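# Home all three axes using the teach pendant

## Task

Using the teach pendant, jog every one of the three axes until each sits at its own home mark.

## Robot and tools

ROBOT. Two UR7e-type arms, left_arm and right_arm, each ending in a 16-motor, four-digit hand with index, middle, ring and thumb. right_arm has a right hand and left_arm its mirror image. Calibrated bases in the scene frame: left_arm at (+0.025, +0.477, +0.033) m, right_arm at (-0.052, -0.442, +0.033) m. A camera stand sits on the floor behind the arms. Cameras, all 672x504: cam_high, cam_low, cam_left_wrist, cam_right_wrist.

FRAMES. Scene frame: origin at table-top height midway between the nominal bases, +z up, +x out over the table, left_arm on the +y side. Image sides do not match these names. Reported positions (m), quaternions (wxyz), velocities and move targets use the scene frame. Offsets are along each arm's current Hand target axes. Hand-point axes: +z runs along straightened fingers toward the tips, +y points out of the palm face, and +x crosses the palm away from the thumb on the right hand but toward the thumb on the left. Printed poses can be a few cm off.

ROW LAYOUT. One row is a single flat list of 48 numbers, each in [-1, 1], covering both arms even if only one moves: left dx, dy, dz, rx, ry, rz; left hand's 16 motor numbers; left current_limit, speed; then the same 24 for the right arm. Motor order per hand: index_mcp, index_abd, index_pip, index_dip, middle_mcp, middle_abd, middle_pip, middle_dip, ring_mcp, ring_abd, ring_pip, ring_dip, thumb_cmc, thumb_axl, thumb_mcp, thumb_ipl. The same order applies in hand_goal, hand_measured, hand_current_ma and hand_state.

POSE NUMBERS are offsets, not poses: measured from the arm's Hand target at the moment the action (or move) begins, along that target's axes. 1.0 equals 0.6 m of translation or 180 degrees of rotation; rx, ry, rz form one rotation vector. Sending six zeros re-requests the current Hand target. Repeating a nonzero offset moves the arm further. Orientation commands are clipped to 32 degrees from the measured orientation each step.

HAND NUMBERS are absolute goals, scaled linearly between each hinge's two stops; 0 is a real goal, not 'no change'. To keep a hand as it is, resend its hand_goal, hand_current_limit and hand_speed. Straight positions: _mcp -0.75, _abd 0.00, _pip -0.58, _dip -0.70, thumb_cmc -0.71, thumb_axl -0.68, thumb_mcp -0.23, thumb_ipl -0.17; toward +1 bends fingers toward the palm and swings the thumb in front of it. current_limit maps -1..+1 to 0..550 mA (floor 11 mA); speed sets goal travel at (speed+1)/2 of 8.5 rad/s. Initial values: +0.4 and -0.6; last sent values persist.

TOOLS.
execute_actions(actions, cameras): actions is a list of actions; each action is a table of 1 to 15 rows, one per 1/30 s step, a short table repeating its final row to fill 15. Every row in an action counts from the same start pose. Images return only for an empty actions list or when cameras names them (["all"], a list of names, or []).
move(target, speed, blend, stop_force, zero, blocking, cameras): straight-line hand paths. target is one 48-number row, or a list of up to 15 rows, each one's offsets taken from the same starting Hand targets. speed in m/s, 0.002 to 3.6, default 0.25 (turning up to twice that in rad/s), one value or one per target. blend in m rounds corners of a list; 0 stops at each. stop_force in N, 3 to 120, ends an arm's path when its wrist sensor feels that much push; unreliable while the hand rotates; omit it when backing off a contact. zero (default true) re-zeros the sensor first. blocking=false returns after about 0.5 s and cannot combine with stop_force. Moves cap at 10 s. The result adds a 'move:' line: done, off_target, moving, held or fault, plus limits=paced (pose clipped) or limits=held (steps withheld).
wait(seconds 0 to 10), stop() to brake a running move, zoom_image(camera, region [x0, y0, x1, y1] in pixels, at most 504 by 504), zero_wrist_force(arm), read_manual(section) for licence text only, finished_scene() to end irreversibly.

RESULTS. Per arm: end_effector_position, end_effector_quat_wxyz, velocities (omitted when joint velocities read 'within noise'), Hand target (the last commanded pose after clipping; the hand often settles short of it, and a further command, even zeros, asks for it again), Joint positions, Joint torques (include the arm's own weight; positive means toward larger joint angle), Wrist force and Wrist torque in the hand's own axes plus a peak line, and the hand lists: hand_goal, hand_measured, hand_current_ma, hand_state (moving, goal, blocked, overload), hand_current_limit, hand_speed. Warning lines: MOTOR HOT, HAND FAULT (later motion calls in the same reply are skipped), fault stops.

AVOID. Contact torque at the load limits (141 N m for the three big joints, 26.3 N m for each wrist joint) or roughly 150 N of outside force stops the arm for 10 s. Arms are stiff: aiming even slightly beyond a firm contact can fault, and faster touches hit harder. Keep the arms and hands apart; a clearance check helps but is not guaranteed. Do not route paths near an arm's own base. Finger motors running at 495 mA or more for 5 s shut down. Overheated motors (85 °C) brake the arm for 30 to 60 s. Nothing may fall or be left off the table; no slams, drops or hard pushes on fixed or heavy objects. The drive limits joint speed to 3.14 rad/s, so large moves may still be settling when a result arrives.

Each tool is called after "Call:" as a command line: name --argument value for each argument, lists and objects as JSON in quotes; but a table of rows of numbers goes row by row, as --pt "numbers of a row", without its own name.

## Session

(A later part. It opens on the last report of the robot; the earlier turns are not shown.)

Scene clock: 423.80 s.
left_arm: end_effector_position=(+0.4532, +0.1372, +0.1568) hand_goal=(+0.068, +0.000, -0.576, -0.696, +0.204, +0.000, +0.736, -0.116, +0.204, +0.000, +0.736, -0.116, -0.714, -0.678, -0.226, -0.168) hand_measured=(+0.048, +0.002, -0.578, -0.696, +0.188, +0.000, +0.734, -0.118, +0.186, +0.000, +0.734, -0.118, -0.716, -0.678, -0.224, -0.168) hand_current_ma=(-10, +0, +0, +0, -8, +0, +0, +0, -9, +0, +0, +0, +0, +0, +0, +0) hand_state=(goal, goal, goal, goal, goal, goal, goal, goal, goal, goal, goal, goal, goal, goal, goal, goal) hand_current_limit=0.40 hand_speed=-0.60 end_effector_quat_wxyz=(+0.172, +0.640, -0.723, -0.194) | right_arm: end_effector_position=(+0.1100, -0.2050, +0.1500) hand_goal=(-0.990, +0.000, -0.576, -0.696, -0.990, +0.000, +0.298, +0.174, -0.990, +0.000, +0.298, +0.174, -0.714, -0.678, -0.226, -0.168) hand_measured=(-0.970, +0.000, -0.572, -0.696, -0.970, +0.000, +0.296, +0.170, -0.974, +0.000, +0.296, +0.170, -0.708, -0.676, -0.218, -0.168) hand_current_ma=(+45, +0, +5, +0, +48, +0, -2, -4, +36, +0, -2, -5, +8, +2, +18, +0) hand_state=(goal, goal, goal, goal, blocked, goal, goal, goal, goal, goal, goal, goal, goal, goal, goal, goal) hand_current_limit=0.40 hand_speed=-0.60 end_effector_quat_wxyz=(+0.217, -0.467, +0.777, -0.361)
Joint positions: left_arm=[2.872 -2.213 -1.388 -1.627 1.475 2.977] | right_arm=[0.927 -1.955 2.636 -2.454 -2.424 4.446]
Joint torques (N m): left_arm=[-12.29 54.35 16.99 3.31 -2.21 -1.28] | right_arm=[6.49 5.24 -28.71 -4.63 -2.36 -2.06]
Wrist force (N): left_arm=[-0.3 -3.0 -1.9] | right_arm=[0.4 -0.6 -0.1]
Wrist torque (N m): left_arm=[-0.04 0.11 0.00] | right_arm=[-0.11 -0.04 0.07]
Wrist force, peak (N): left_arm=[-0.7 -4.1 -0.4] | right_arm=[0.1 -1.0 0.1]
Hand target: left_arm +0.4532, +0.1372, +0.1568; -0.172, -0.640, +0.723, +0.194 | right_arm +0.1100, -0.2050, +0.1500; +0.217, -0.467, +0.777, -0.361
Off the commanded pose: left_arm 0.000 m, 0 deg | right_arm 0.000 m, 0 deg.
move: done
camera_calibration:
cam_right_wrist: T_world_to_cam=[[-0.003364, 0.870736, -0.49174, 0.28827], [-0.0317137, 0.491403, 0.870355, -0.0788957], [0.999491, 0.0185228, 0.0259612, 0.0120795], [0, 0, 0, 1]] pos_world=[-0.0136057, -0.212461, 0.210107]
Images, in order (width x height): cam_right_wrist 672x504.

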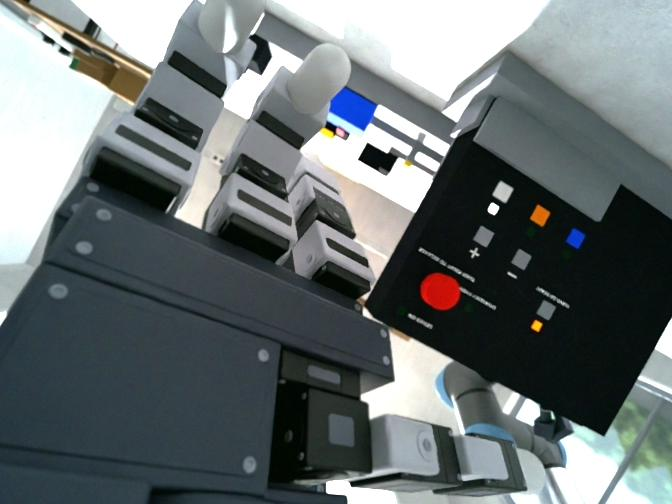

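Call:
move --target '[0,0.00144,0.00083,0,0,0,0.068,0,-0.576,-0.696,0.205,0,0.737,-0.116,0.205,0,0.737,-0.116,-0.714,-0.678,-0.226,-0.168,0.4,-0.6,0,0,0,0,0,0,-0.99,0,-0.576,-0.696,-0.99,0,0.299,0.174,-0.99,0,0.299,0.174,-0.714,-0.678,-0.226,-0.168,0.4,-0.6]' --speed 0.01 --cameras '["cam_right_wrist"]'

Call:
zoom_image --camera "cam_right_wrist" --region '[370, 230, 570, 380]'

Call:
move --target '[0,0.00144,0.00083,0,0,0,0.068,0,-0.576,-0.696,0.205,0,0.737,-0.116,0.205,0,0.737,-0.116,-0.714,-0.678,-0.226,-0.168,0.4,-0.6,0,0,0,0,0,0,-0.99,0,-0.576,-0.696,-0.99,0,0.299,0.174,-0.99,0,0.299,0.174,-0.714,-0.678,-0.226,-0.168,0.4,-0.6]' --speed 0.01 --cameras '["cam_right_wrist"]'

Call:
zoom_image --camera "cam_right_wrist" --region '[370, 230, 570, 380]'

Scene clock: 429.20 s.
left_arm: end_effector_position=(+0.4522, +0.1374, +0.1568) hand_goal=(+0.068, +0.000, -0.576, -0.696, +0.204, +0.000, +0.736, -0.116, +0.204, +0.000, +0.736, -0.116, -0.714, -0.678, -0.226, -0.168) hand_measured=(+0.048, +0.002, -0.578, -0.696, +0.188, +0.000, +0.734, -0.118, +0.186, +0.000, +0.734, -0.118, -0.716, -0.678, -0.224, -0.168) hand_current_ma=(-10, +0, +0, +0, -8, +0, +0, +0, -9, +0, +0, +0, +0, +0, +0, +0) hand_state=(goal, goal, goal, goal, goal, goal, goal, goal, goal, goal, goal, goal, goal, goal, goal, goal) hand_current_limit=0.40 hand_speed=-0.60 end_effector_quat_wxyz=(+0.172, +0.640, -0.723, -0.194) | right_arm: end_effector_position=(+0.1100, -0.2050, +0.1500) hand_goal=(-0.990, +0.000, -0.576, -0.696, -0.990, +0.000, +0.298, +0.174, -0.990, +0.000, +0.298, +0.174, -0.714, -0.678, -0.226, -0.168) hand_measured=(-0.970, +0.000, -0.572, -0.696, -0.970, +0.000, +0.296, +0.170, -0.974, +0.000, +0.296, +0.170, -0.708, -0.676, -0.218, -0.168) hand_current_ma=(+45, +0, +5, +0, +48, +0, -2, -4, +36, +0, -2, -5, +8, +2, +18, +0) hand_state=(goal, goal, goal, goal, blocked, goal, goal, goal, goal, goal, goal, goal, goal, goal, goal, goal) hand_current_limit=0.40 hand_speed=-0.60 end_effector_quat_wxyz=(+0.217, -0.467, +0.777, -0.361)
Joint positions: left_arm=[2.872 -2.211 -1.391 -1.626 1.475 2.976] | right_arm=[0.927 -1.955 2.636 -2.454 -2.424 4.446]
Joint torques (N m): left_arm=[-11.83 55.51 15.23 2.98 -2.23 -1.37] | right_arm=[6.58 5.41 -27.06 -4.65 -2.33 -2.19]
Wrist force (N): left_arm=[-0.5 -4.6 -0.6] | right_arm=[0.2 -0.4 0.2]
Wrist torque (N m): left_arm=[-0.11 0.10 0.02] | right_arm=[-0.12 -0.02 0.06]
Wrist force, peak (N): left_arm=[-0.5 -4.6 -0.6] | right_arm=[0.0 -1.2 -0.2]
Hand target: left_arm +0.4522, +0.1374, +0.1568; -0.172, -0.640, +0.723, +0.194 | right_arm +0.1100, -0.2050, +0.1500; +0.217, -0.467, +0.777, -0.361
Off the commanded pose: left_arm 0.000 m, 0 deg | right_arm 0.000 m, 0 deg.
move: done
camera_calibration:
cam_right_wrist: T_world_to_cam=[[-0.003364, 0.870736, -0.49174, 0.28827], [-0.0317137, 0.491403, 0.870355, -0.0788957], [0.999491, 0.0185228, 0.0259612, 0.0120795], [0, 0, 0, 1]] pos_world=[-0.0136057, -0.212461, 0.210107]
Images, in order (width x height): cam_right_wrist 672x504.

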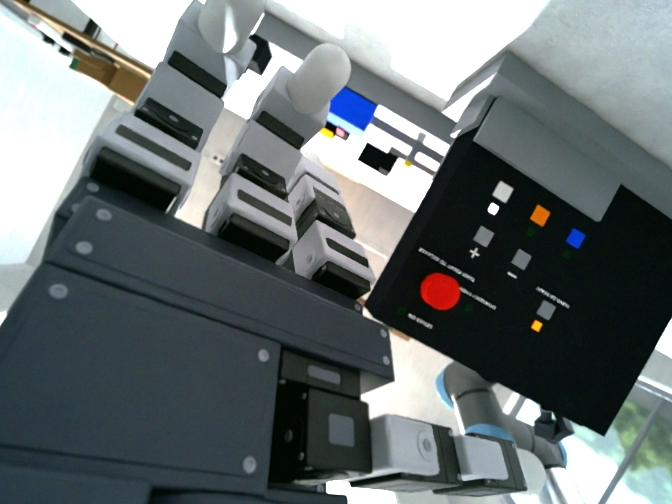

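Scaled by 2.520 from the camera's 672x504 image, which has a finer 960x720 frame.

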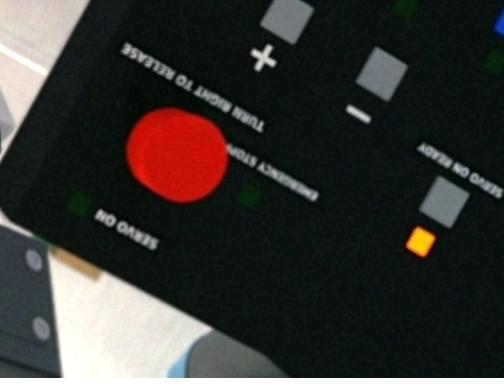

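Scene clock: 429.90 s.
left_arm: end_effector_position=(+0.4512, +0.1375, +0.1568) hand_goal=(+0.068, +0.000, -0.576, -0.696, +0.204, +0.000, +0.736, -0.116, +0.204, +0.000, +0.736, -0.116, -0.714, -0.678, -0.226, -0.168) hand_measured=(+0.048, +0.004, -0.578, -0.696, +0.188, +0.000, +0.734, -0.118, +0.186, +0.000, +0.734, -0.118, -0.716, -0.678, -0.224, -0.168) hand_current_ma=(-10, +0, +0, +0, -8, +0, +0, +0, -9, +0, +0, +0, +0, +0, +0, +0) hand_state=(goal, goal, goal, goal, goal, goal, goal, goal, goal, goal, goal, goal, goal, goal, goal, goal) hand_current_limit=0.40 hand_speed=-0.60 end_effector_quat_wxyz=(+0.172, +0.640, -0.723, -0.194) | right_arm: end_effector_position=(+0.1100, -0.2050, +0.1500) hand_goal=(-0.990, +0.000, -0.576, -0.696, -0.990, +0.000, +0.298, +0.174, -0.990, +0.000, +0.298, +0.174, -0.714, -0.678, -0.226, -0.168) hand_measured=(-0.970, +0.000, -0.572, -0.696, -0.970, +0.000, +0.296, +0.170, -0.974, +0.000, +0.296, +0.170, -0.708, -0.676, -0.218, -0.168) hand_current_ma=(+45, +0, +5, +0, +48, +0, -2, -4, +36, +0, -2, -5, +8, +2, +18, +0) hand_state=(goal, goal, goal, goal, blocked, goal, goal, goal, goal, goal, goal, goal, goal, goal, goal, goal) hand_current_limit=0.40 hand_speed=-0.60 end_effector_quat_wxyz=(+0.217, -0.467, +0.777, -0.361)
Joint positions: left_arm=[2.872 -2.209 -1.395 -1.624 1.475 2.976] | right_arm=[0.927 -1.955 2.636 -2.454 -2.424 4.446]
Joint torques (N m): left_arm=[-12.51 55.39 16.25 2.88 -2.14 -1.31] | right_arm=[7.68 4.41 -27.97 -4.79 -2.06 -2.15]
Wrist force (N): left_arm=[-0.7 -3.9 -2.2] | right_arm=[0.0 -0.6 0.0]
Wrist torque (N m): left_arm=[-0.05 0.15 -0.04] | right_arm=[-0.13 0.00 0.04]
Wrist force, peak (N): left_arm=[-0.7 -4.6 -1.1] | right_arm=[0.4 -1.0 0.0]
Hand target: left_arm +0.4512, +0.1375, +0.1568; -0.172, -0.640, +0.723, +0.194 | right_arm +0.1100, -0.2050, +0.1500; +0.217, -0.467, +0.777, -0.361
Off the commanded pose: left_arm 0.000 m, 0 deg | right_arm 0.000 m, 0 deg.
move: done
camera_calibration:
cam_right_wrist: T_world_to_cam=[[-0.003364, 0.870736, -0.49174, 0.28827], [-0.0317137, 0.491403, 0.870355, -0.0788957], [0.999491, 0.0185228, 0.0259612, 0.0120795], [0, 0, 0, 1]] pos_world=[-0.0136057, -0.212461, 0.210107]
Images, in order (width x height): cam_right_wrist 672x504.

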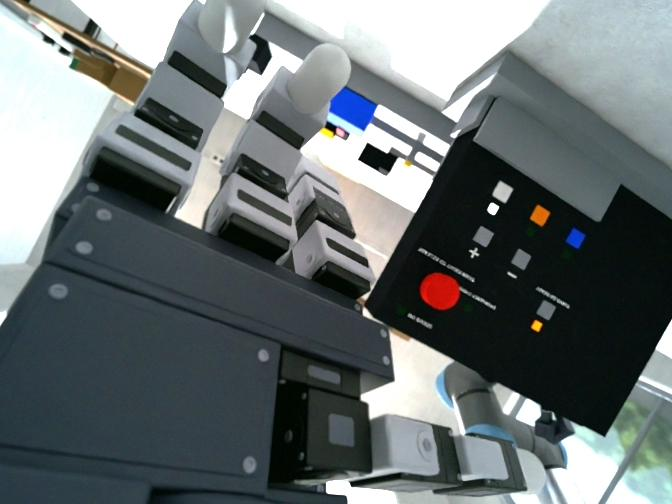

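Scaled by 2.520 from the camera's 672x504 image, which has a finer 960x720 frame.

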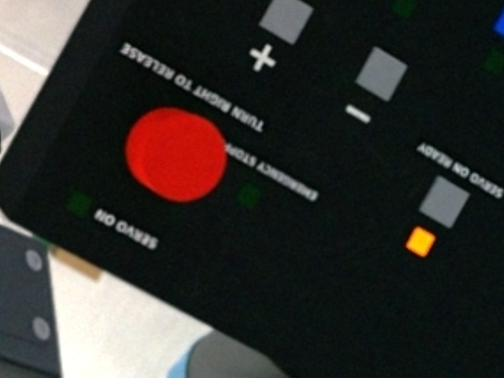

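Call:
execute_actions --actions '[]' --cameras '["cam_left_wrist", "cam_right_wrist", "cam_low"]'

Call:
zoom_image --camera "cam_left_wrist" --region '[50, 0, 300, 200]'

Call:
zoom_image --camera "cam_low" --region '[290, 160, 490, 320]'

Scene clock: 433.07 s.
left_arm: end_effector_position=(+0.4512, +0.1375, +0.1568) hand_goal=(+0.068, +0.000, -0.576, -0.696, +0.204, +0.000, +0.736, -0.116, +0.204, +0.000, +0.736, -0.116, -0.714, -0.678, -0.226, -0.168) hand_measured=(+0.048, +0.004, -0.578, -0.696, +0.188, +0.000, +0.734, -0.118, +0.186, +0.000, +0.734, -0.118, -0.716, -0.678, -0.224, -0.168) hand_current_ma=(-10, +0, +0, +0, -8, +0, +0, +0, -9, +0, +0, +0, +0, +0, +0, +0) hand_state=(goal, goal, goal, goal, goal, goal, goal, goal, goal, goal, goal, goal, goal, goal, goal, goal) hand_current_limit=0.40 hand_speed=-0.60 end_effector_quat_wxyz=(+0.172, +0.640, -0.723, -0.194) | right_arm: end_effector_position=(+0.1100, -0.2050, +0.1500) hand_goal=(-0.990, +0.000, -0.576, -0.696, -0.990, +0.000, +0.298, +0.174, -0.990, +0.000, +0.298, +0.174, -0.714, -0.678, -0.226, -0.168) hand_measured=(-0.970, +0.000, -0.572, -0.696, -0.970, +0.000, +0.296, +0.170, -0.974, +0.000, +0.296, +0.170, -0.708, -0.676, -0.218, -0.168) hand_current_ma=(+45, +0, +5, +0, +48, +0, -2, -4, +36, +0, -2, -5, +8, +2, +18, +0) hand_state=(goal, goal, goal, goal, blocked, goal, goal, goal, goal, goal, goal, goal, goal, goal, goal, goal) hand_current_limit=0.40 hand_speed=-0.60 end_effector_quat_wxyz=(+0.217, -0.467, +0.777, -0.361)
Joint positions: left_arm=[2.872 -2.209 -1.395 -1.624 1.475 2.976] | right_arm=[0.927 -1.955 2.636 -2.454 -2.424 4.446]
Joint velocities: within noise
Joint torques (N m): left_arm=[-7.51 34.75 23.77 -1.94 -1.49 -0.05] | right_arm=[6.5 4.32 -27.68 -4.53 -2.14 -2.12]
Wrist force (N): left_arm=[-0.7 -4.1 -2.3] | right_arm=[0.0 -0.7 0.1]
Wrist torque (N m): left_arm=[-0.06 0.15 -0.03] | right_arm=[-0.14 0.00 0.04]
Wrist force, peak (N): left_arm=[-1.0 -4.9 -1.0] | right_arm=[0.2 -1.1 -0.1]
Hand target: left_arm +0.4512, +0.1375, +0.1568; -0.172, -0.640, +0.723, +0.194 | right_arm +0.1100, -0.2050, +0.1500; +0.217, -0.467, +0.777, -0.361
Off the commanded pose: left_arm 0.000 m, 0 deg | right_arm 0.000 m, 0 deg.
camera_calibration:
cam_left_wrist: T_world_to_cam=[[0.665327, 0.672121, -0.32495, -0.371558], [0.742837, -0.552643, 0.377862, -0.366716], [0.0743876, -0.492787, -0.866965, 0.289449], [0, 0, 0, 1]] pos_world=[0.498087, 0.189705, 0.268772]
cam_right_wrist: T_world_to_cam=[[-0.003364, 0.870736, -0.49174, 0.28827], [-0.0317137, 0.491403, 0.870355, -0.0788957], [0.999491, 0.0185228, 0.0259612, 0.0120795], [0, 0, 0, 1]] pos_world=[-0.0136057, -0.212461, 0.210107]
Images, in order (width x height): cam_low 672x504, cam_left_wrist 672x504, cam_right_wrist 672x504.

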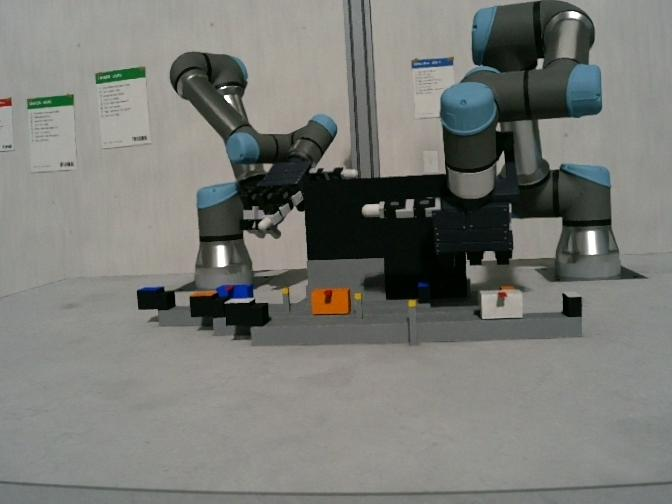

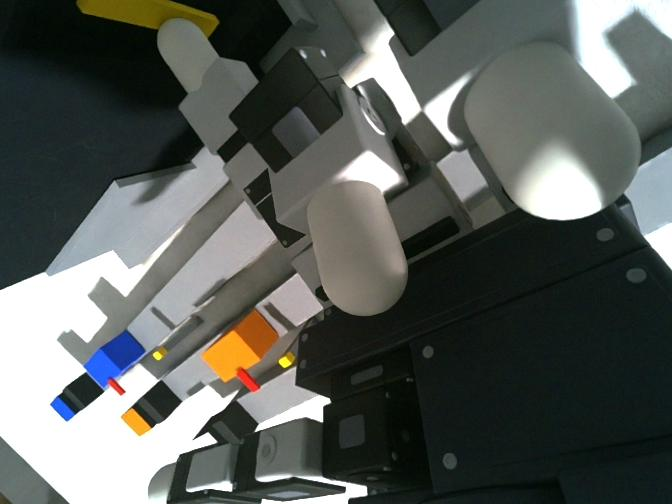

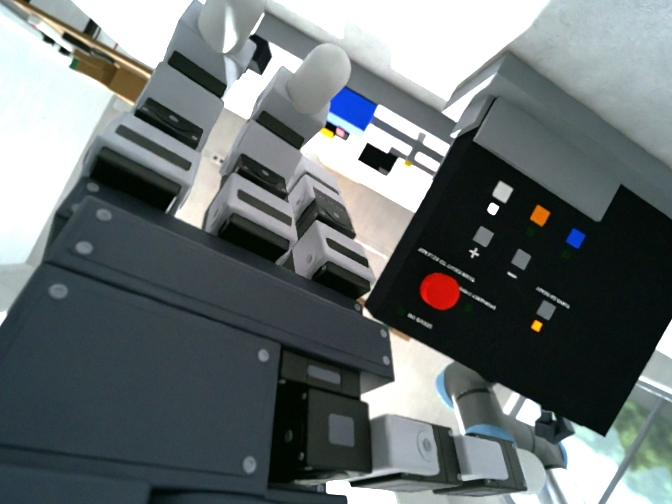

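Scaled by 2.016 from the camera's 672x504 image, which has a finer 960x720 frame.

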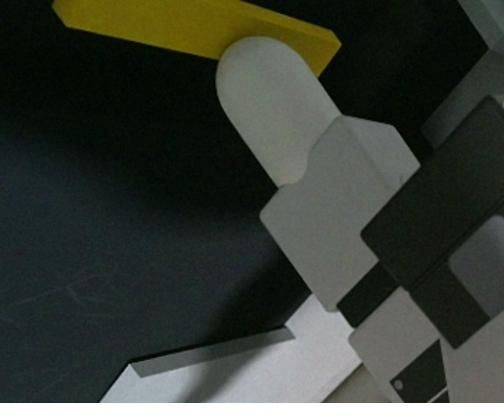

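Scaled by 2.520 from the camera's 672x504 image, which has a finer 960x720 frame.

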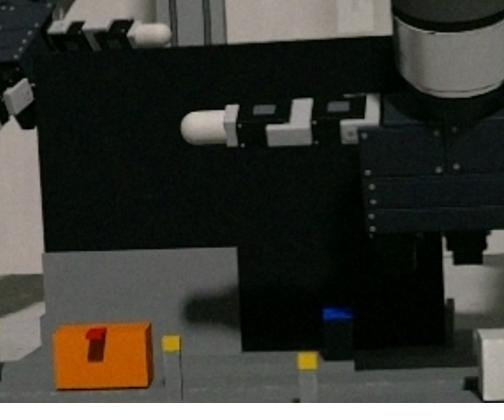

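Call:
move --target '[0,0.00144,0.00083,0,0,0,0.068,0,-0.576,-0.696,0.205,0,0.737,-0.116,0.205,0,0.737,-0.116,-0.714,-0.678,-0.226,-0.168,0.4,-0.6,0,0,0,0,0,0,-0.99,0,-0.576,-0.696,-0.99,0,0.299,0.174,-0.99,0,0.299,0.174,-0.714,-0.678,-0.226,-0.168,0.4,-0.6]' --speed 0.01 --cameras '["cam_right_wrist"]'

Call:
zoom_image --camera "cam_right_wrist" --region '[370, 230, 570, 380]'

Call:
move --target '[0,0.00144,0.00083,0,0,0,0.068,0,-0.576,-0.696,0.205,0,0.737,-0.116,0.205,0,0.737,-0.116,-0.714,-0.678,-0.226,-0.168,0.4,-0.6,0,0,0,0,0,0,-0.99,0,-0.576,-0.696,-0.99,0,0.299,0.174,-0.99,0,0.299,0.174,-0.714,-0.678,-0.226,-0.168,0.4,-0.6]' --speed 0.01 --cameras '["cam_right_wrist"]'

Call:
zoom_image --camera "cam_right_wrist" --region '[370, 230, 570, 380]'

Scene clock: 438.60 s.
left_arm: end_effector_position=(+0.4502, +0.1376, +0.1568) hand_goal=(+0.068, +0.000, -0.576, -0.696, +0.204, +0.000, +0.736, -0.116, +0.204, +0.000, +0.736, -0.116, -0.714, -0.678, -0.226, -0.168) hand_measured=(+0.048, +0.004, -0.578, -0.696, +0.188, +0.000, +0.734, -0.118, +0.186, +0.000, +0.734, -0.118, -0.716, -0.678, -0.224, -0.168) hand_current_ma=(-10, +0, +0, +0, -8, +0, +0, +0, -9, +0, +0, +0, +0, +0, +0, +0) hand_state=(goal, goal, goal, goal, goal, goal, goal, goal, goal, goal, goal, goal, goal, goal, goal, goal) hand_current_limit=0.40 hand_speed=-0.60 end_effector_quat_wxyz=(+0.172, +0.640, -0.723, -0.194) | right_arm: end_effector_position=(+0.1100, -0.2050, +0.1500) hand_goal=(-0.990, +0.000, -0.576, -0.696, -0.990, +0.000, +0.298, +0.174, -0.990, +0.000, +0.298, +0.174, -0.714, -0.678, -0.226, -0.168) hand_measured=(-0.970, +0.000, -0.572, -0.696, -0.970, +0.000, +0.296, +0.170, -0.974, +0.000, +0.296, +0.170, -0.708, -0.676, -0.218, -0.168) hand_current_ma=(+45, +0, +5, +0, +48, +0, -2, -4, +36, +0, -2, -5, +8, +2, +18, +0) hand_state=(goal, goal, goal, goal, blocked, goal, goal, goal, goal, goal, goal, goal, goal, goal, goal, goal) hand_current_limit=0.40 hand_speed=-0.60 end_effector_quat_wxyz=(+0.217, -0.467, +0.777, -0.361)
Joint positions: left_arm=[2.871 -2.207 -1.398 -1.623 1.475 2.976] | right_arm=[0.927 -1.955 2.636 -2.454 -2.424 4.446]
Joint torques (N m): left_arm=[-12.83 54.81 16.28 2.61 -2.13 -1.34] | right_arm=[6.81 4.76 -26.03 -4.61 -2.17 -1.96]
Wrist force (N): left_arm=[-0.5 -5.6 -1.9] | right_arm=[0.1 -0.5 0.0]
Wrist torque (N m): left_arm=[-0.08 0.12 -0.01] | right_arm=[-0.12 0.00 0.04]
Wrist force, peak (N): left_arm=[-0.8 -6.1 -1.5] | right_arm=[0.1 -1.1 -0.1]
Hand target: left_arm +0.4502, +0.1376, +0.1568; -0.172, -0.640, +0.723, +0.194 | right_arm +0.1100, -0.2050, +0.1500; +0.217, -0.467, +0.777, -0.361
Off the commanded pose: left_arm 0.000 m, 0 deg | right_arm 0.000 m, 0 deg.
move: done
camera_calibration:
cam_right_wrist: T_world_to_cam=[[-0.003364, 0.870736, -0.49174, 0.28827], [-0.0317137, 0.491403, 0.870355, -0.0788957], [0.999491, 0.0185228, 0.0259612, 0.0120795], [0, 0, 0, 1]] pos_world=[-0.0136057, -0.212461, 0.210107]
Images, in order (width x height): cam_right_wrist 672x504.

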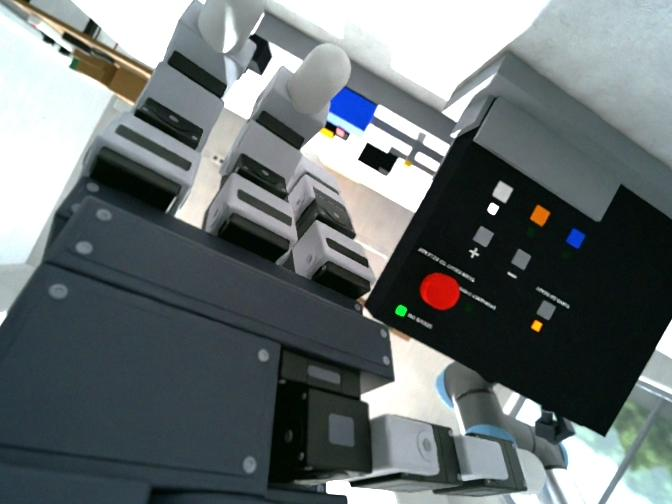

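Scaled by 2.520 from the camera's 672x504 image, which has a finer 960x720 frame.

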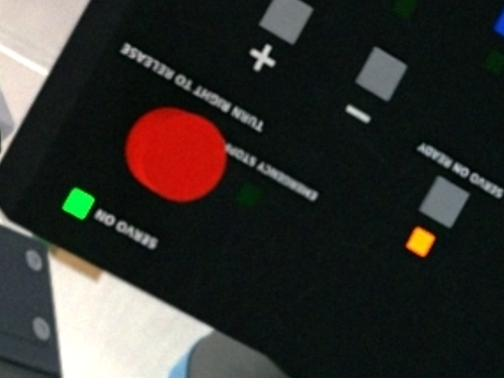

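Scene clock: 439.30 s.
left_arm: end_effector_position=(+0.4493, +0.1377, +0.1568) hand_goal=(+0.068, +0.000, -0.576, -0.696, +0.204, +0.000, +0.736, -0.116, +0.204, +0.000, +0.736, -0.116, -0.714, -0.678, -0.226, -0.168) hand_measured=(+0.048, +0.004, -0.578, -0.696, +0.188, +0.000, +0.734, -0.118, +0.186, +0.000, +0.734, -0.118, -0.716, -0.678, -0.224, -0.168) hand_current_ma=(-10, +0, +0, +0, -8, +0, +0, +0, -9, +0, +0, +0, +0, +0, +0, +0) hand_state=(goal, goal, goal, goal, goal, goal, goal, goal, goal, goal, goal, goal, goal, goal, goal, goal) hand_current_limit=0.40 hand_speed=-0.60 end_effector_quat_wxyz=(+0.172, +0.640, -0.723, -0.194) | right_arm: end_effector_position=(+0.1100, -0.2050, +0.1500) hand_goal=(-0.990, +0.000, -0.576, -0.696, -0.990, +0.000, +0.298, +0.174, -0.990, +0.000, +0.298, +0.174, -0.714, -0.678, -0.226, -0.168) hand_measured=(-0.970, +0.000, -0.572, -0.696, -0.970, +0.000, +0.296, +0.170, -0.974, +0.000, +0.296, +0.170, -0.708, -0.676, -0.218, -0.168) hand_current_ma=(+45, +0, +5, +0, +48, +0, -2, -4, +36, +0, -2, -5, +8, +2, +18, +0) hand_state=(goal, goal, goal, goal, blocked, goal, goal, goal, goal, goal, goal, goal, goal, goal, goal, goal) hand_current_limit=0.40 hand_speed=-0.60 end_effector_quat_wxyz=(+0.217, -0.467, +0.777, -0.361)
Joint positions: left_arm=[2.871 -2.205 -1.402 -1.621 1.475 2.976] | right_arm=[0.927 -1.955 2.636 -2.454 -2.424 4.446]
Joint torques (N m): left_arm=[-15.13 54.26 12.51 0.29 -2.25 -0.75] | right_arm=[6.57 4.88 -27.82 -4.62 -1.9 -1.97]
Wrist force (N): left_arm=[-0.1 -15.1 -7.2] | right_arm=[0.2 -0.6 0.1]
Wrist torque (N m): left_arm=[-0.17 0.19 -0.11] | right_arm=[-0.13 -0.02 0.06]
Wrist force, peak (N): left_arm=[-0.7 -15.7 -6.3] | right_arm=[0.3 -0.9 -0.2]
Hand target: left_arm +0.4493, +0.1377, +0.1568; -0.172, -0.640, +0.723, +0.194 | right_arm +0.1100, -0.2050, +0.1500; +0.217, -0.467, +0.777, -0.361
Off the commanded pose: left_arm 0.000 m, 0 deg | right_arm 0.000 m, 0 deg.
move: done
camera_calibration:
cam_right_wrist: T_world_to_cam=[[-0.003364, 0.870736, -0.49174, 0.28827], [-0.0317137, 0.491403, 0.870355, -0.0788957], [0.999491, 0.0185228, 0.0259612, 0.0120795], [0, 0, 0, 1]] pos_world=[-0.0136057, -0.212461, 0.210107]
Images, in order (width x height): cam_right_wrist 672x504.

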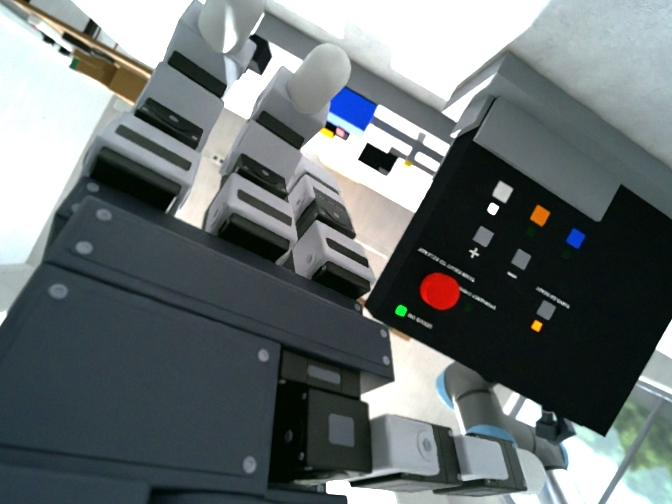

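Scaled by 2.520 from the camera's 672x504 image, which has a finer 960x720 frame.

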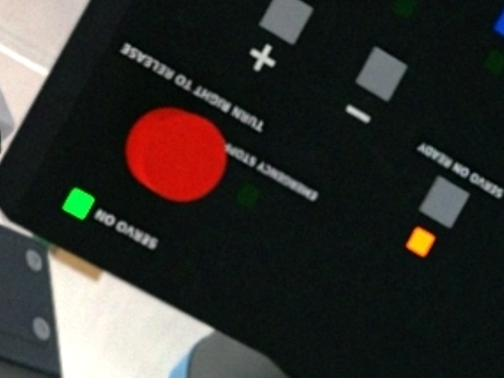

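Call:
move --target '[0,-0.00065,-0.00038,0,0,0,0.068,0,-0.576,-0.696,0.205,0,0.737,-0.116,0.205,0,0.737,-0.116,-0.714,-0.678,-0.226,-0.168,0.4,-0.6,0,0,0,0,0,0,-0.99,0,-0.576,-0.696,-0.99,0,0.299,0.174,-0.99,0,0.299,0.174,-0.714,-0.678,-0.226,-0.168,0.4,-0.6]' --speed 0.01 --cameras '["cam_right_wrist", "cam_left_wrist"]'

Call:
zoom_image --camera "cam_left_wrist" --region '[20, 200, 420, 504]'

Scene clock: 443.30 s.
left_arm: end_effector_position=(+0.4497, +0.1376, +0.1568) hand_goal=(+0.068, +0.000, -0.576, -0.696, +0.204, +0.000, +0.736, -0.116, +0.204, +0.000, +0.736, -0.116, -0.714, -0.678, -0.226, -0.168) hand_measured=(+0.048, +0.004, -0.578, -0.696, +0.188, +0.000, +0.734, -0.118, +0.186, +0.000, +0.734, -0.118, -0.716, -0.678, -0.224, -0.168) hand_current_ma=(-10, +0, +0, +0, -8, +0, +0, +0, -9, +0, +0, +0, +0, +0, +0, +0) hand_state=(goal, goal, goal, goal, goal, goal, goal, goal, goal, goal, goal, goal, goal, goal, goal, goal) hand_current_limit=0.40 hand_speed=-0.60 end_effector_quat_wxyz=(+0.172, +0.640, -0.723, -0.194) | right_arm: end_effector_position=(+0.1100, -0.2050, +0.1500) hand_goal=(-0.990, +0.000, -0.576, -0.696, -0.990, +0.000, +0.298, +0.174, -0.990, +0.000, +0.298, +0.174, -0.714, -0.678, -0.226, -0.168) hand_measured=(-0.970, +0.000, -0.572, -0.696, -0.970, +0.000, +0.296, +0.170, -0.974, +0.000, +0.296, +0.170, -0.708, -0.676, -0.218, -0.168) hand_current_ma=(+45, +0, +5, +0, +48, +0, -2, -4, +36, +0, -2, -5, +8, +2, +18, +0) hand_state=(goal, goal, goal, goal, blocked, goal, goal, goal, goal, goal, goal, goal, goal, goal, goal, goal) hand_current_limit=0.40 hand_speed=-0.60 end_effector_quat_wxyz=(+0.217, -0.467, +0.777, -0.361)
Joint positions: left_arm=[2.871 -2.206 -1.4 -1.622 1.475 2.976] | right_arm=[0.927 -1.955 2.636 -2.454 -2.424 4.446]
Joint torques (N m): left_arm=[2.98 35.61 20.74 -3.51 0.69 1.88] | right_arm=[7.15 4.73 -27.01 -4.61 -2.11 -1.88]
Wrist force (N): left_arm=[-0.5 -10.9 -4.2] | right_arm=[0.1 -0.7 0.1]
Wrist torque (N m): left_arm=[-0.14 0.17 -0.07] | right_arm=[-0.14 -0.01 0.04]
Wrist force, peak (N): left_arm=[-0.7 -16.3 -6.1] | right_arm=[0.3 -1.1 -0.1]
Hand target: left_arm +0.4497, +0.1377, +0.1568; -0.172, -0.640, +0.723, +0.194 | right_arm +0.1100, -0.2050, +0.1500; +0.217, -0.467, +0.777, -0.361
Off the commanded pose: left_arm 0.000 m, 0 deg | right_arm 0.000 m, 0 deg.
move: done
camera_calibration:
cam_left_wrist: T_world_to_cam=[[0.665382, 0.672051, -0.324982, -0.370633], [0.742797, -0.552725, 0.37782, -0.36537], [0.0742886, -0.49279, -0.866971, 0.289718], [0, 0, 0, 1]] pos_world=[0.496486, 0.189905, 0.268772]
cam_right_wrist: T_world_to_cam=[[-0.003364, 0.870736, -0.49174, 0.28827], [-0.0317137, 0.491403, 0.870355, -0.0788957], [0.999491, 0.0185228, 0.0259612, 0.0120795], [0, 0, 0, 1]] pos_world=[-0.0136057, -0.212461, 0.210107]
Images, in order (width x height): cam_left_wrist 672x504, cam_right_wrist 672x504.

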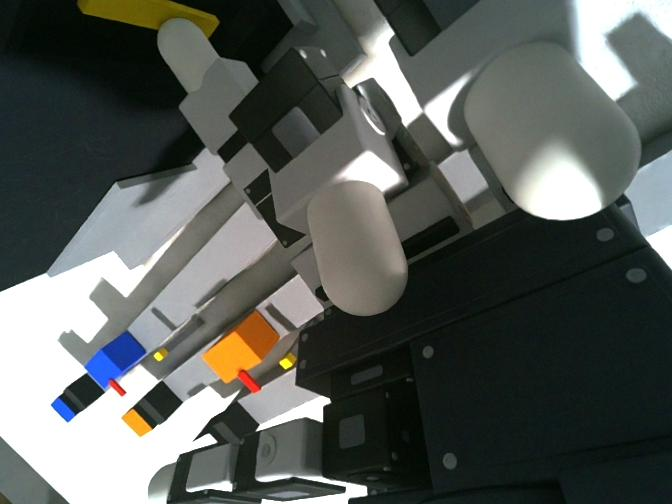

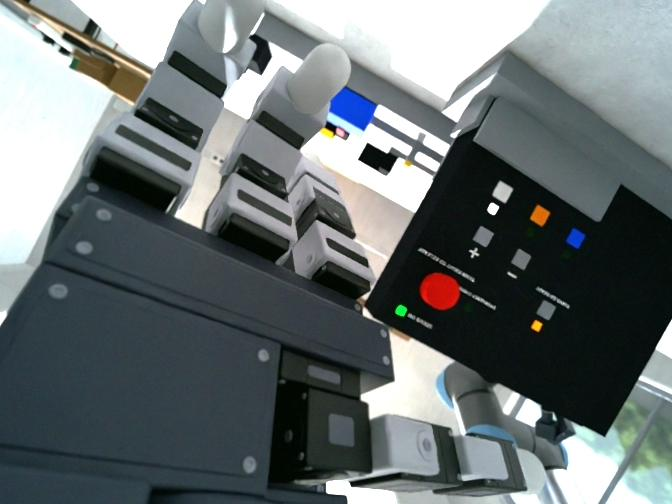

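Scaled by 1.260 from the camera's 672x504 image, which has a finer 960x720 frame.

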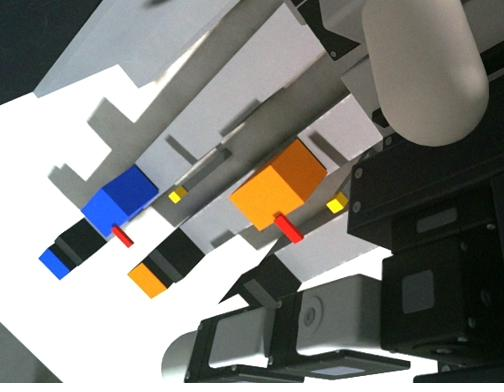

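Call:
move --target '[0,-0.00043,-0.00025,0,0,0,0.068,0,-0.576,-0.696,0.205,0,0.737,-0.116,0.205,0,0.737,-0.116,-0.714,-0.678,-0.226,-0.168,0.4,-0.6,-0.249,0.1375,-0.0123,0.055,-0.0956,-0.0669,-0.99,0,-0.576,-0.696,-0.99,0,0.299,0.174,-0.99,0,0.299,0.174,-0.714,-0.678,-0.226,-0.168,0.4,-0.6]' --speed 0.15 --cameras '["cam_right_wrist", "cam_low"]'

Call:
zoom_image --camera "cam_low" --region '[130, 260, 600, 360]'

Scene clock: 453.57 s.
left_arm: end_effector_position=(+0.4500, +0.1376, +0.1568) hand_goal=(+0.068, +0.000, -0.576, -0.696, +0.204, +0.000, +0.736, -0.116, +0.204, +0.000, +0.736, -0.116, -0.714, -0.678, -0.226, -0.168) hand_measured=(+0.048, +0.004, -0.578, -0.696, +0.188, +0.000, +0.734, -0.118, +0.186, +0.000, +0.734, -0.118, -0.716, -0.678, -0.224, -0.168) hand_current_ma=(-10, +1, +0, +0, -8, +0, +0, +0, -9, +0, +0, +0, +0, +0, +0, +0) hand_state=(goal, goal, goal, goal, goal, goal, goal, goal, goal, goal, goal, goal, goal, goal, goal, goal) hand_current_limit=0.40 hand_speed=-0.60 end_effector_quat_wxyz=(+0.172, +0.640, -0.723, -0.194) | right_arm: end_effector_position=(+0.1280, -0.0455, +0.0917) hand_goal=(-0.990, +0.000, -0.576, -0.696, -0.990, +0.000, +0.298, +0.174, -0.990, +0.000, +0.298, +0.174, -0.714, -0.678, -0.226, -0.168) hand_measured=(-0.970, +0.000, -0.572, -0.696, -0.970, +0.000, +0.296, +0.170, -0.974, +0.000, +0.296, +0.170, -0.708, -0.676, -0.218, -0.168) hand_current_ma=(+45, +0, +5, +0, +46, +0, -2, -4, +35, +0, -2, -5, +9, +2, +17, +0) hand_state=(goal, goal, goal, goal, goal, goal, goal, goal, goal, goal, goal, goal, goal, goal, goal, goal) hand_current_limit=0.40 hand_speed=-0.60 end_effector_quat_wxyz=(+0.331, -0.574, +0.649, -0.374)
Joint positions: left_arm=[2.871 -2.207 -1.399 -1.623 1.475 2.976] | right_arm=[1.187 -1.257 2.438 -3.196 -2.553 4.192]
Joint torques (N m): left_arm=[7.02 35.29 22.25 -2.77 1.69 1.79] | right_arm=[-5.3 -18.71 -8.64 -3.88 -0.71 0.86]
Wrist force (N): left_arm=[-0.7 -8.3 -2.8] | right_arm=[0.3 -0.3 0.7]
Wrist torque (N m): left_arm=[-0.14 0.14 -0.05] | right_arm=[-0.15 -0.03 0.05]
Wrist force, peak (N): left_arm=[-1.0 -11.5 -3.9] | right_arm=[1.1 -1.6 0.1]
Hand target: left_arm +0.4500, +0.1376, +0.1568; -0.172, -0.640, +0.723, +0.194 | right_arm +0.1280, -0.0455, +0.0917; +0.331, -0.574, +0.649, -0.374
Off the commanded pose: left_arm 0.000 m, 0 deg | right_arm 0.000 m, 0 deg.
move: done
camera_calibration:
cam_right_wrist: T_world_to_cam=[[-0.223679, 0.801133, -0.555115, 0.151606], [-0.352, 0.464707, 0.812492, -0.0607643], [0.90888, 0.377138, 0.178054, 0.00657853], [0, 0, 0, 1]] pos_world=[0.00654288, -0.0957, 0.132358]
Images, in order (width x height): cam_low 672x504, cam_right_wrist 672x504.

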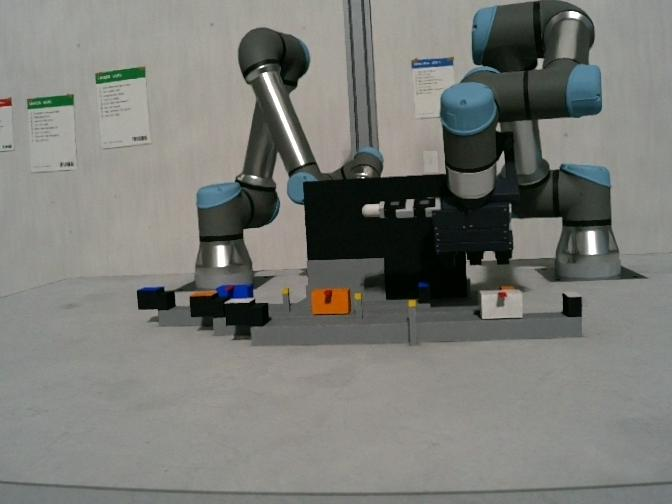

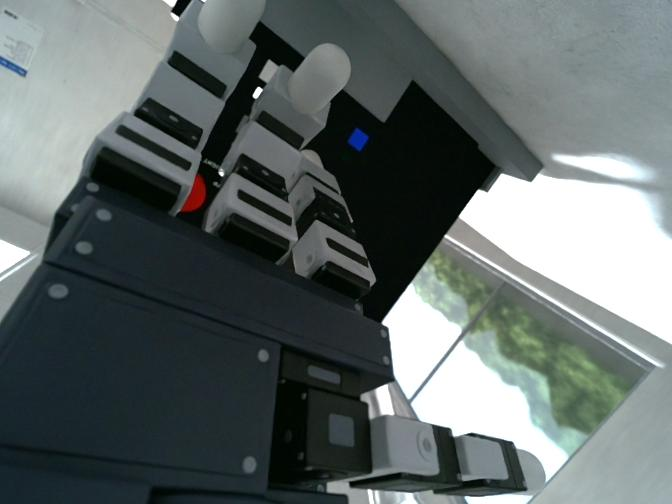

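Scaled by 1.072 from the camera's 672x504 image, which has a finer 960x720 frame.

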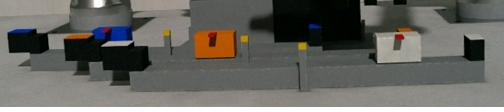

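Call:
zoom_image --camera "cam_low" --region '[390, 270, 590, 350]'

Call:
move --target '[0,0,0,0,0,0,0.068,0,-0.576,-0.696,0.205,0,0.737,-0.116,0.205,0,0.737,-0.116,-0.714,-0.678,-0.226,-0.168,0.4,-0.6,0,-0.0417,0.0722,0,0,0,-0.99,0,-0.576,-0.696,-0.99,0,0.299,0.174,-0.99,0,0.299,0.174,-0.714,-0.678,-0.226,-0.168,0.4,-0.6]' --speed 0.02 --stop_force 5 --cameras '["cam_low", "cam_right_wrist"]'

Call:
move --target '[0,0,0,0,0,0,0.068,0,-0.576,-0.696,0.205,0,0.737,-0.116,0.205,0,0.737,-0.116,-0.714,-0.678,-0.226,-0.168,0.4,-0.6,0,0.025,-0.0433,0,0,0,-0.99,0,-0.576,-0.696,-0.99,0,0.299,0.174,-0.99,0,0.299,0.174,-0.714,-0.678,-0.226,-0.168,0.4,-0.6]' --speed 0.06 --cameras '["cam_low"]'

Call:
zoom_image --camera "cam_low" --region '[390, 270, 590, 350]'

Scaled by 2.520 from the camera's 672x504 image, which has a finer 960x720 frame.

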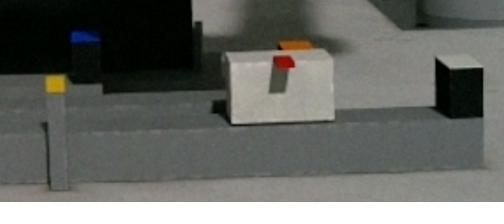

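Scene clock: 460.63 s.
left_arm: end_effector_position=(+0.4500, +0.1376, +0.1568) hand_goal=(+0.068, +0.000, -0.576, -0.696, +0.204, +0.000, +0.736, -0.116, +0.204, +0.000, +0.736, -0.116, -0.714, -0.678, -0.226, -0.168) hand_measured=(+0.048, +0.004, -0.578, -0.696, +0.188, +0.000, +0.734, -0.118, +0.186, +0.000, +0.734, -0.118, -0.716, -0.678, -0.224, -0.168) hand_current_ma=(-10, +1, +0, +0, -8, +0, +0, +0, -9, +0, +0, +0, +0, +0, +0, +0) hand_state=(goal, goal, goal, goal, goal, goal, goal, goal, goal, goal, goal, goal, goal, goal, goal, goal) hand_current_limit=0.40 hand_speed=-0.60 end_effector_quat_wxyz=(+0.172, +0.640, -0.723, -0.194) | right_arm: end_effector_position=(+0.1573, -0.0490, +0.0917) hand_goal=(-0.990, +0.000, -0.576, -0.696, -0.990, +0.000, +0.298, +0.174, -0.990, +0.000, +0.298, +0.174, -0.714, -0.678, -0.226, -0.168) hand_measured=(-0.970, +0.002, -0.572, -0.696, -0.970, +0.000, +0.296, +0.170, -0.974, +0.000, +0.296, +0.170, -0.708, -0.676, -0.218, -0.168) hand_current_ma=(+45, +1, +5, +0, +46, +0, -2, -4, +35, +0, -2, -5, +9, +2, +16, +0) hand_state=(goal, goal, goal, goal, goal, goal, goal, goal, goal, goal, goal, goal, goal, goal, goal, goal) hand_current_limit=0.40 hand_speed=-0.60 end_effector_quat_wxyz=(+0.331, -0.574, +0.649, -0.374)
Joint positions: left_arm=[2.871 -2.207 -1.399 -1.623 1.475 2.976] | right_arm=[1.111 -1.224 2.431 -3.319 -2.517 4.075]
Joint torques (N m): left_arm=[7.3 42.34 14.48 0.16 1.7 1.3] | right_arm=[-5.45 -36.03 0.99 -4.6 -0.89 -2.21]
Wrist force (N): left_arm=[-0.7 -7.8 -3.4] | right_arm=[0.2 1.4 -3.9]
Wrist torque (N m): left_arm=[-0.09 0.16 -0.07] | right_arm=[0.28 -0.14 0.03]
Wrist force, peak (N): left_arm=[-0.8 -8.4 -2.7] | right_arm=[0.6 3.5 -10.3]
Hand target: left_arm +0.4500, +0.1376, +0.1568; -0.172, -0.640, +0.723, +0.194 | right_arm +0.1573, -0.0490, +0.0916; +0.331, -0.574, +0.649, -0.374 (not the last commanded pose)
Off the commanded pose: left_arm 0.000 m, 0 deg | right_arm 0.021 m, 0 deg.
move: contact (right_arm)
camera_calibration:
cam_right_wrist: T_world_to_cam=[[-0.223623, 0.80106, -0.555244, 0.161051], [-0.352037, 0.464833, 0.812404, -0.0487526], [0.90888, 0.377138, 0.178055, -0.018694], [0, 0, 0, 1]] pos_world=[0.0358427, -0.0992997, 0.132358]
Images, in order (width x height): cam_low 672x504, cam_right_wrist 672x504.

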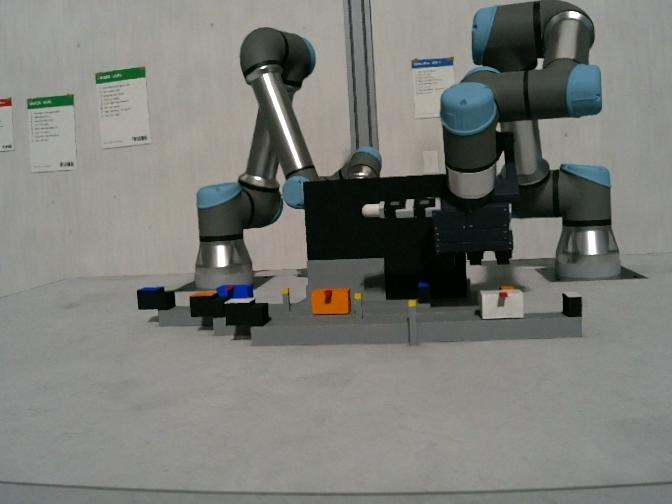

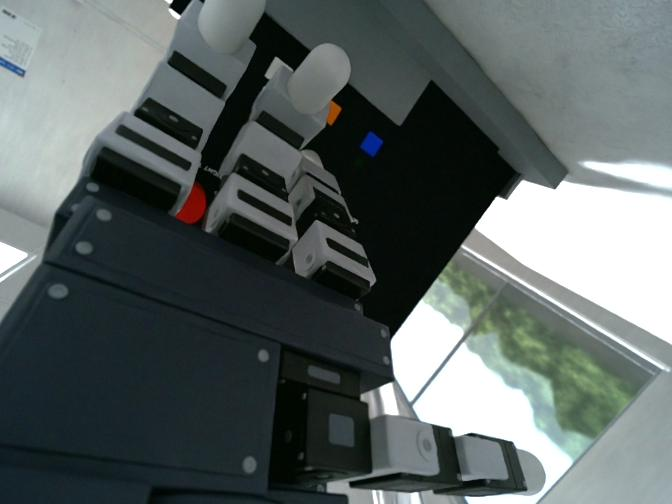

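Scene clock: 461.57 s.
left_arm: end_effector_position=(+0.4500, +0.1376, +0.1568) hand_goal=(+0.068, +0.000, -0.576, -0.696, +0.204, +0.000, +0.736, -0.116, +0.204, +0.000, +0.736, -0.116, -0.714, -0.678, -0.226, -0.168) hand_measured=(+0.048, +0.004, -0.578, -0.696, +0.188, +0.000, +0.734, -0.118, +0.186, +0.000, +0.734, -0.118, -0.716, -0.678, -0.224, -0.168) hand_current_ma=(-10, +1, +0, +0, -8, +0, +0, +0, -9, +0, +0, +0, +0, +0, +0, +0) hand_state=(goal, goal, goal, goal, goal, goal, goal, goal, goal, goal, goal, goal, goal, goal, goal, goal) hand_current_limit=0.40 hand_speed=-0.60 end_effector_quat_wxyz=(+0.172, +0.640, -0.723, -0.194) | right_arm: end_effector_position=(+0.1275, -0.0454, +0.0917) hand_goal=(-0.990, +0.000, -0.576, -0.696, -0.990, +0.000, +0.298, +0.174, -0.990, +0.000, +0.298, +0.174, -0.714, -0.678, -0.226, -0.168) hand_measured=(-0.970, +0.002, -0.572, -0.696, -0.970, +0.000, +0.296, +0.170, -0.974, +0.000, +0.296, +0.170, -0.708, -0.676, -0.220, -0.168) hand_current_ma=(+45, +1, +5, +0, +46, +0, -2, -4, +35, +0, -2, -5, +9, +2, +15, +0) hand_state=(goal, goal, goal, goal, goal, goal, goal, goal, goal, goal, goal, goal, goal, goal, goal, goal) hand_current_limit=0.40 hand_speed=-0.60 end_effector_quat_wxyz=(+0.331, -0.574, +0.649, -0.374)
Joint positions: left_arm=[2.871 -2.207 -1.399 -1.623 1.475 2.976] | right_arm=[1.188 -1.258 2.438 -3.194 -2.553 4.194]
Joint torques (N m): left_arm=[6.95 43.65 12.97 0.67 1.77 1.04] | right_arm=[-2.9 -18.67 -21.15 -3.4 -0.09 -1.27]
Wrist force (N): left_arm=[-0.8 -8.3 -2.7] | right_arm=[0.4 -0.3 0.5]
Wrist torque (N m): left_arm=[-0.12 0.15 -0.05] | right_arm=[-0.13 -0.04 0.14]
Wrist force, peak (N): left_arm=[-0.7 -8.3 -3.0] | right_arm=[-0.3 2.1 -3.3]
Hand target: left_arm +0.4500, +0.1376, +0.1568; -0.172, -0.640, +0.723, +0.194 | right_arm +0.1276, -0.0454, +0.0917; +0.331, -0.574, +0.649, -0.374
Off the commanded pose: left_arm 0.000 m, 0 deg | right_arm 0.000 m, 0 deg.
move: done
Images, in order (width x height): cam_low 672x504.

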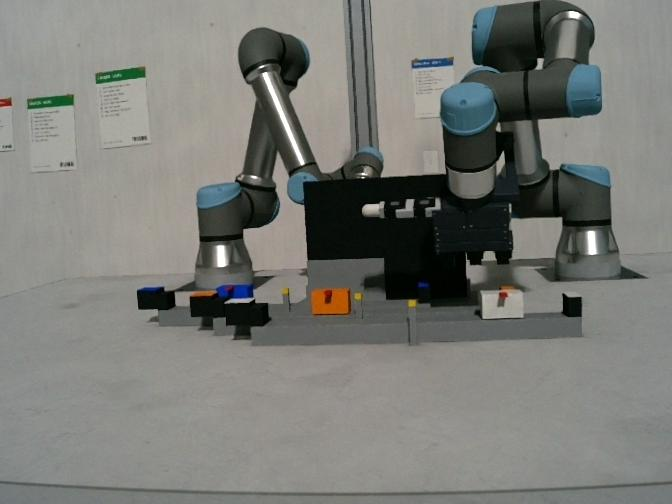

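Scaled by 2.520 from the camera's 672x504 image, which has a finer 960x720 frame.

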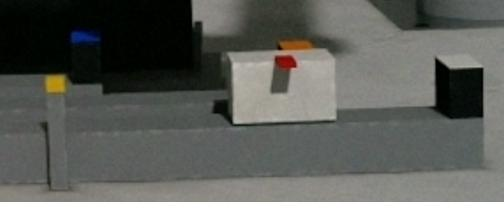

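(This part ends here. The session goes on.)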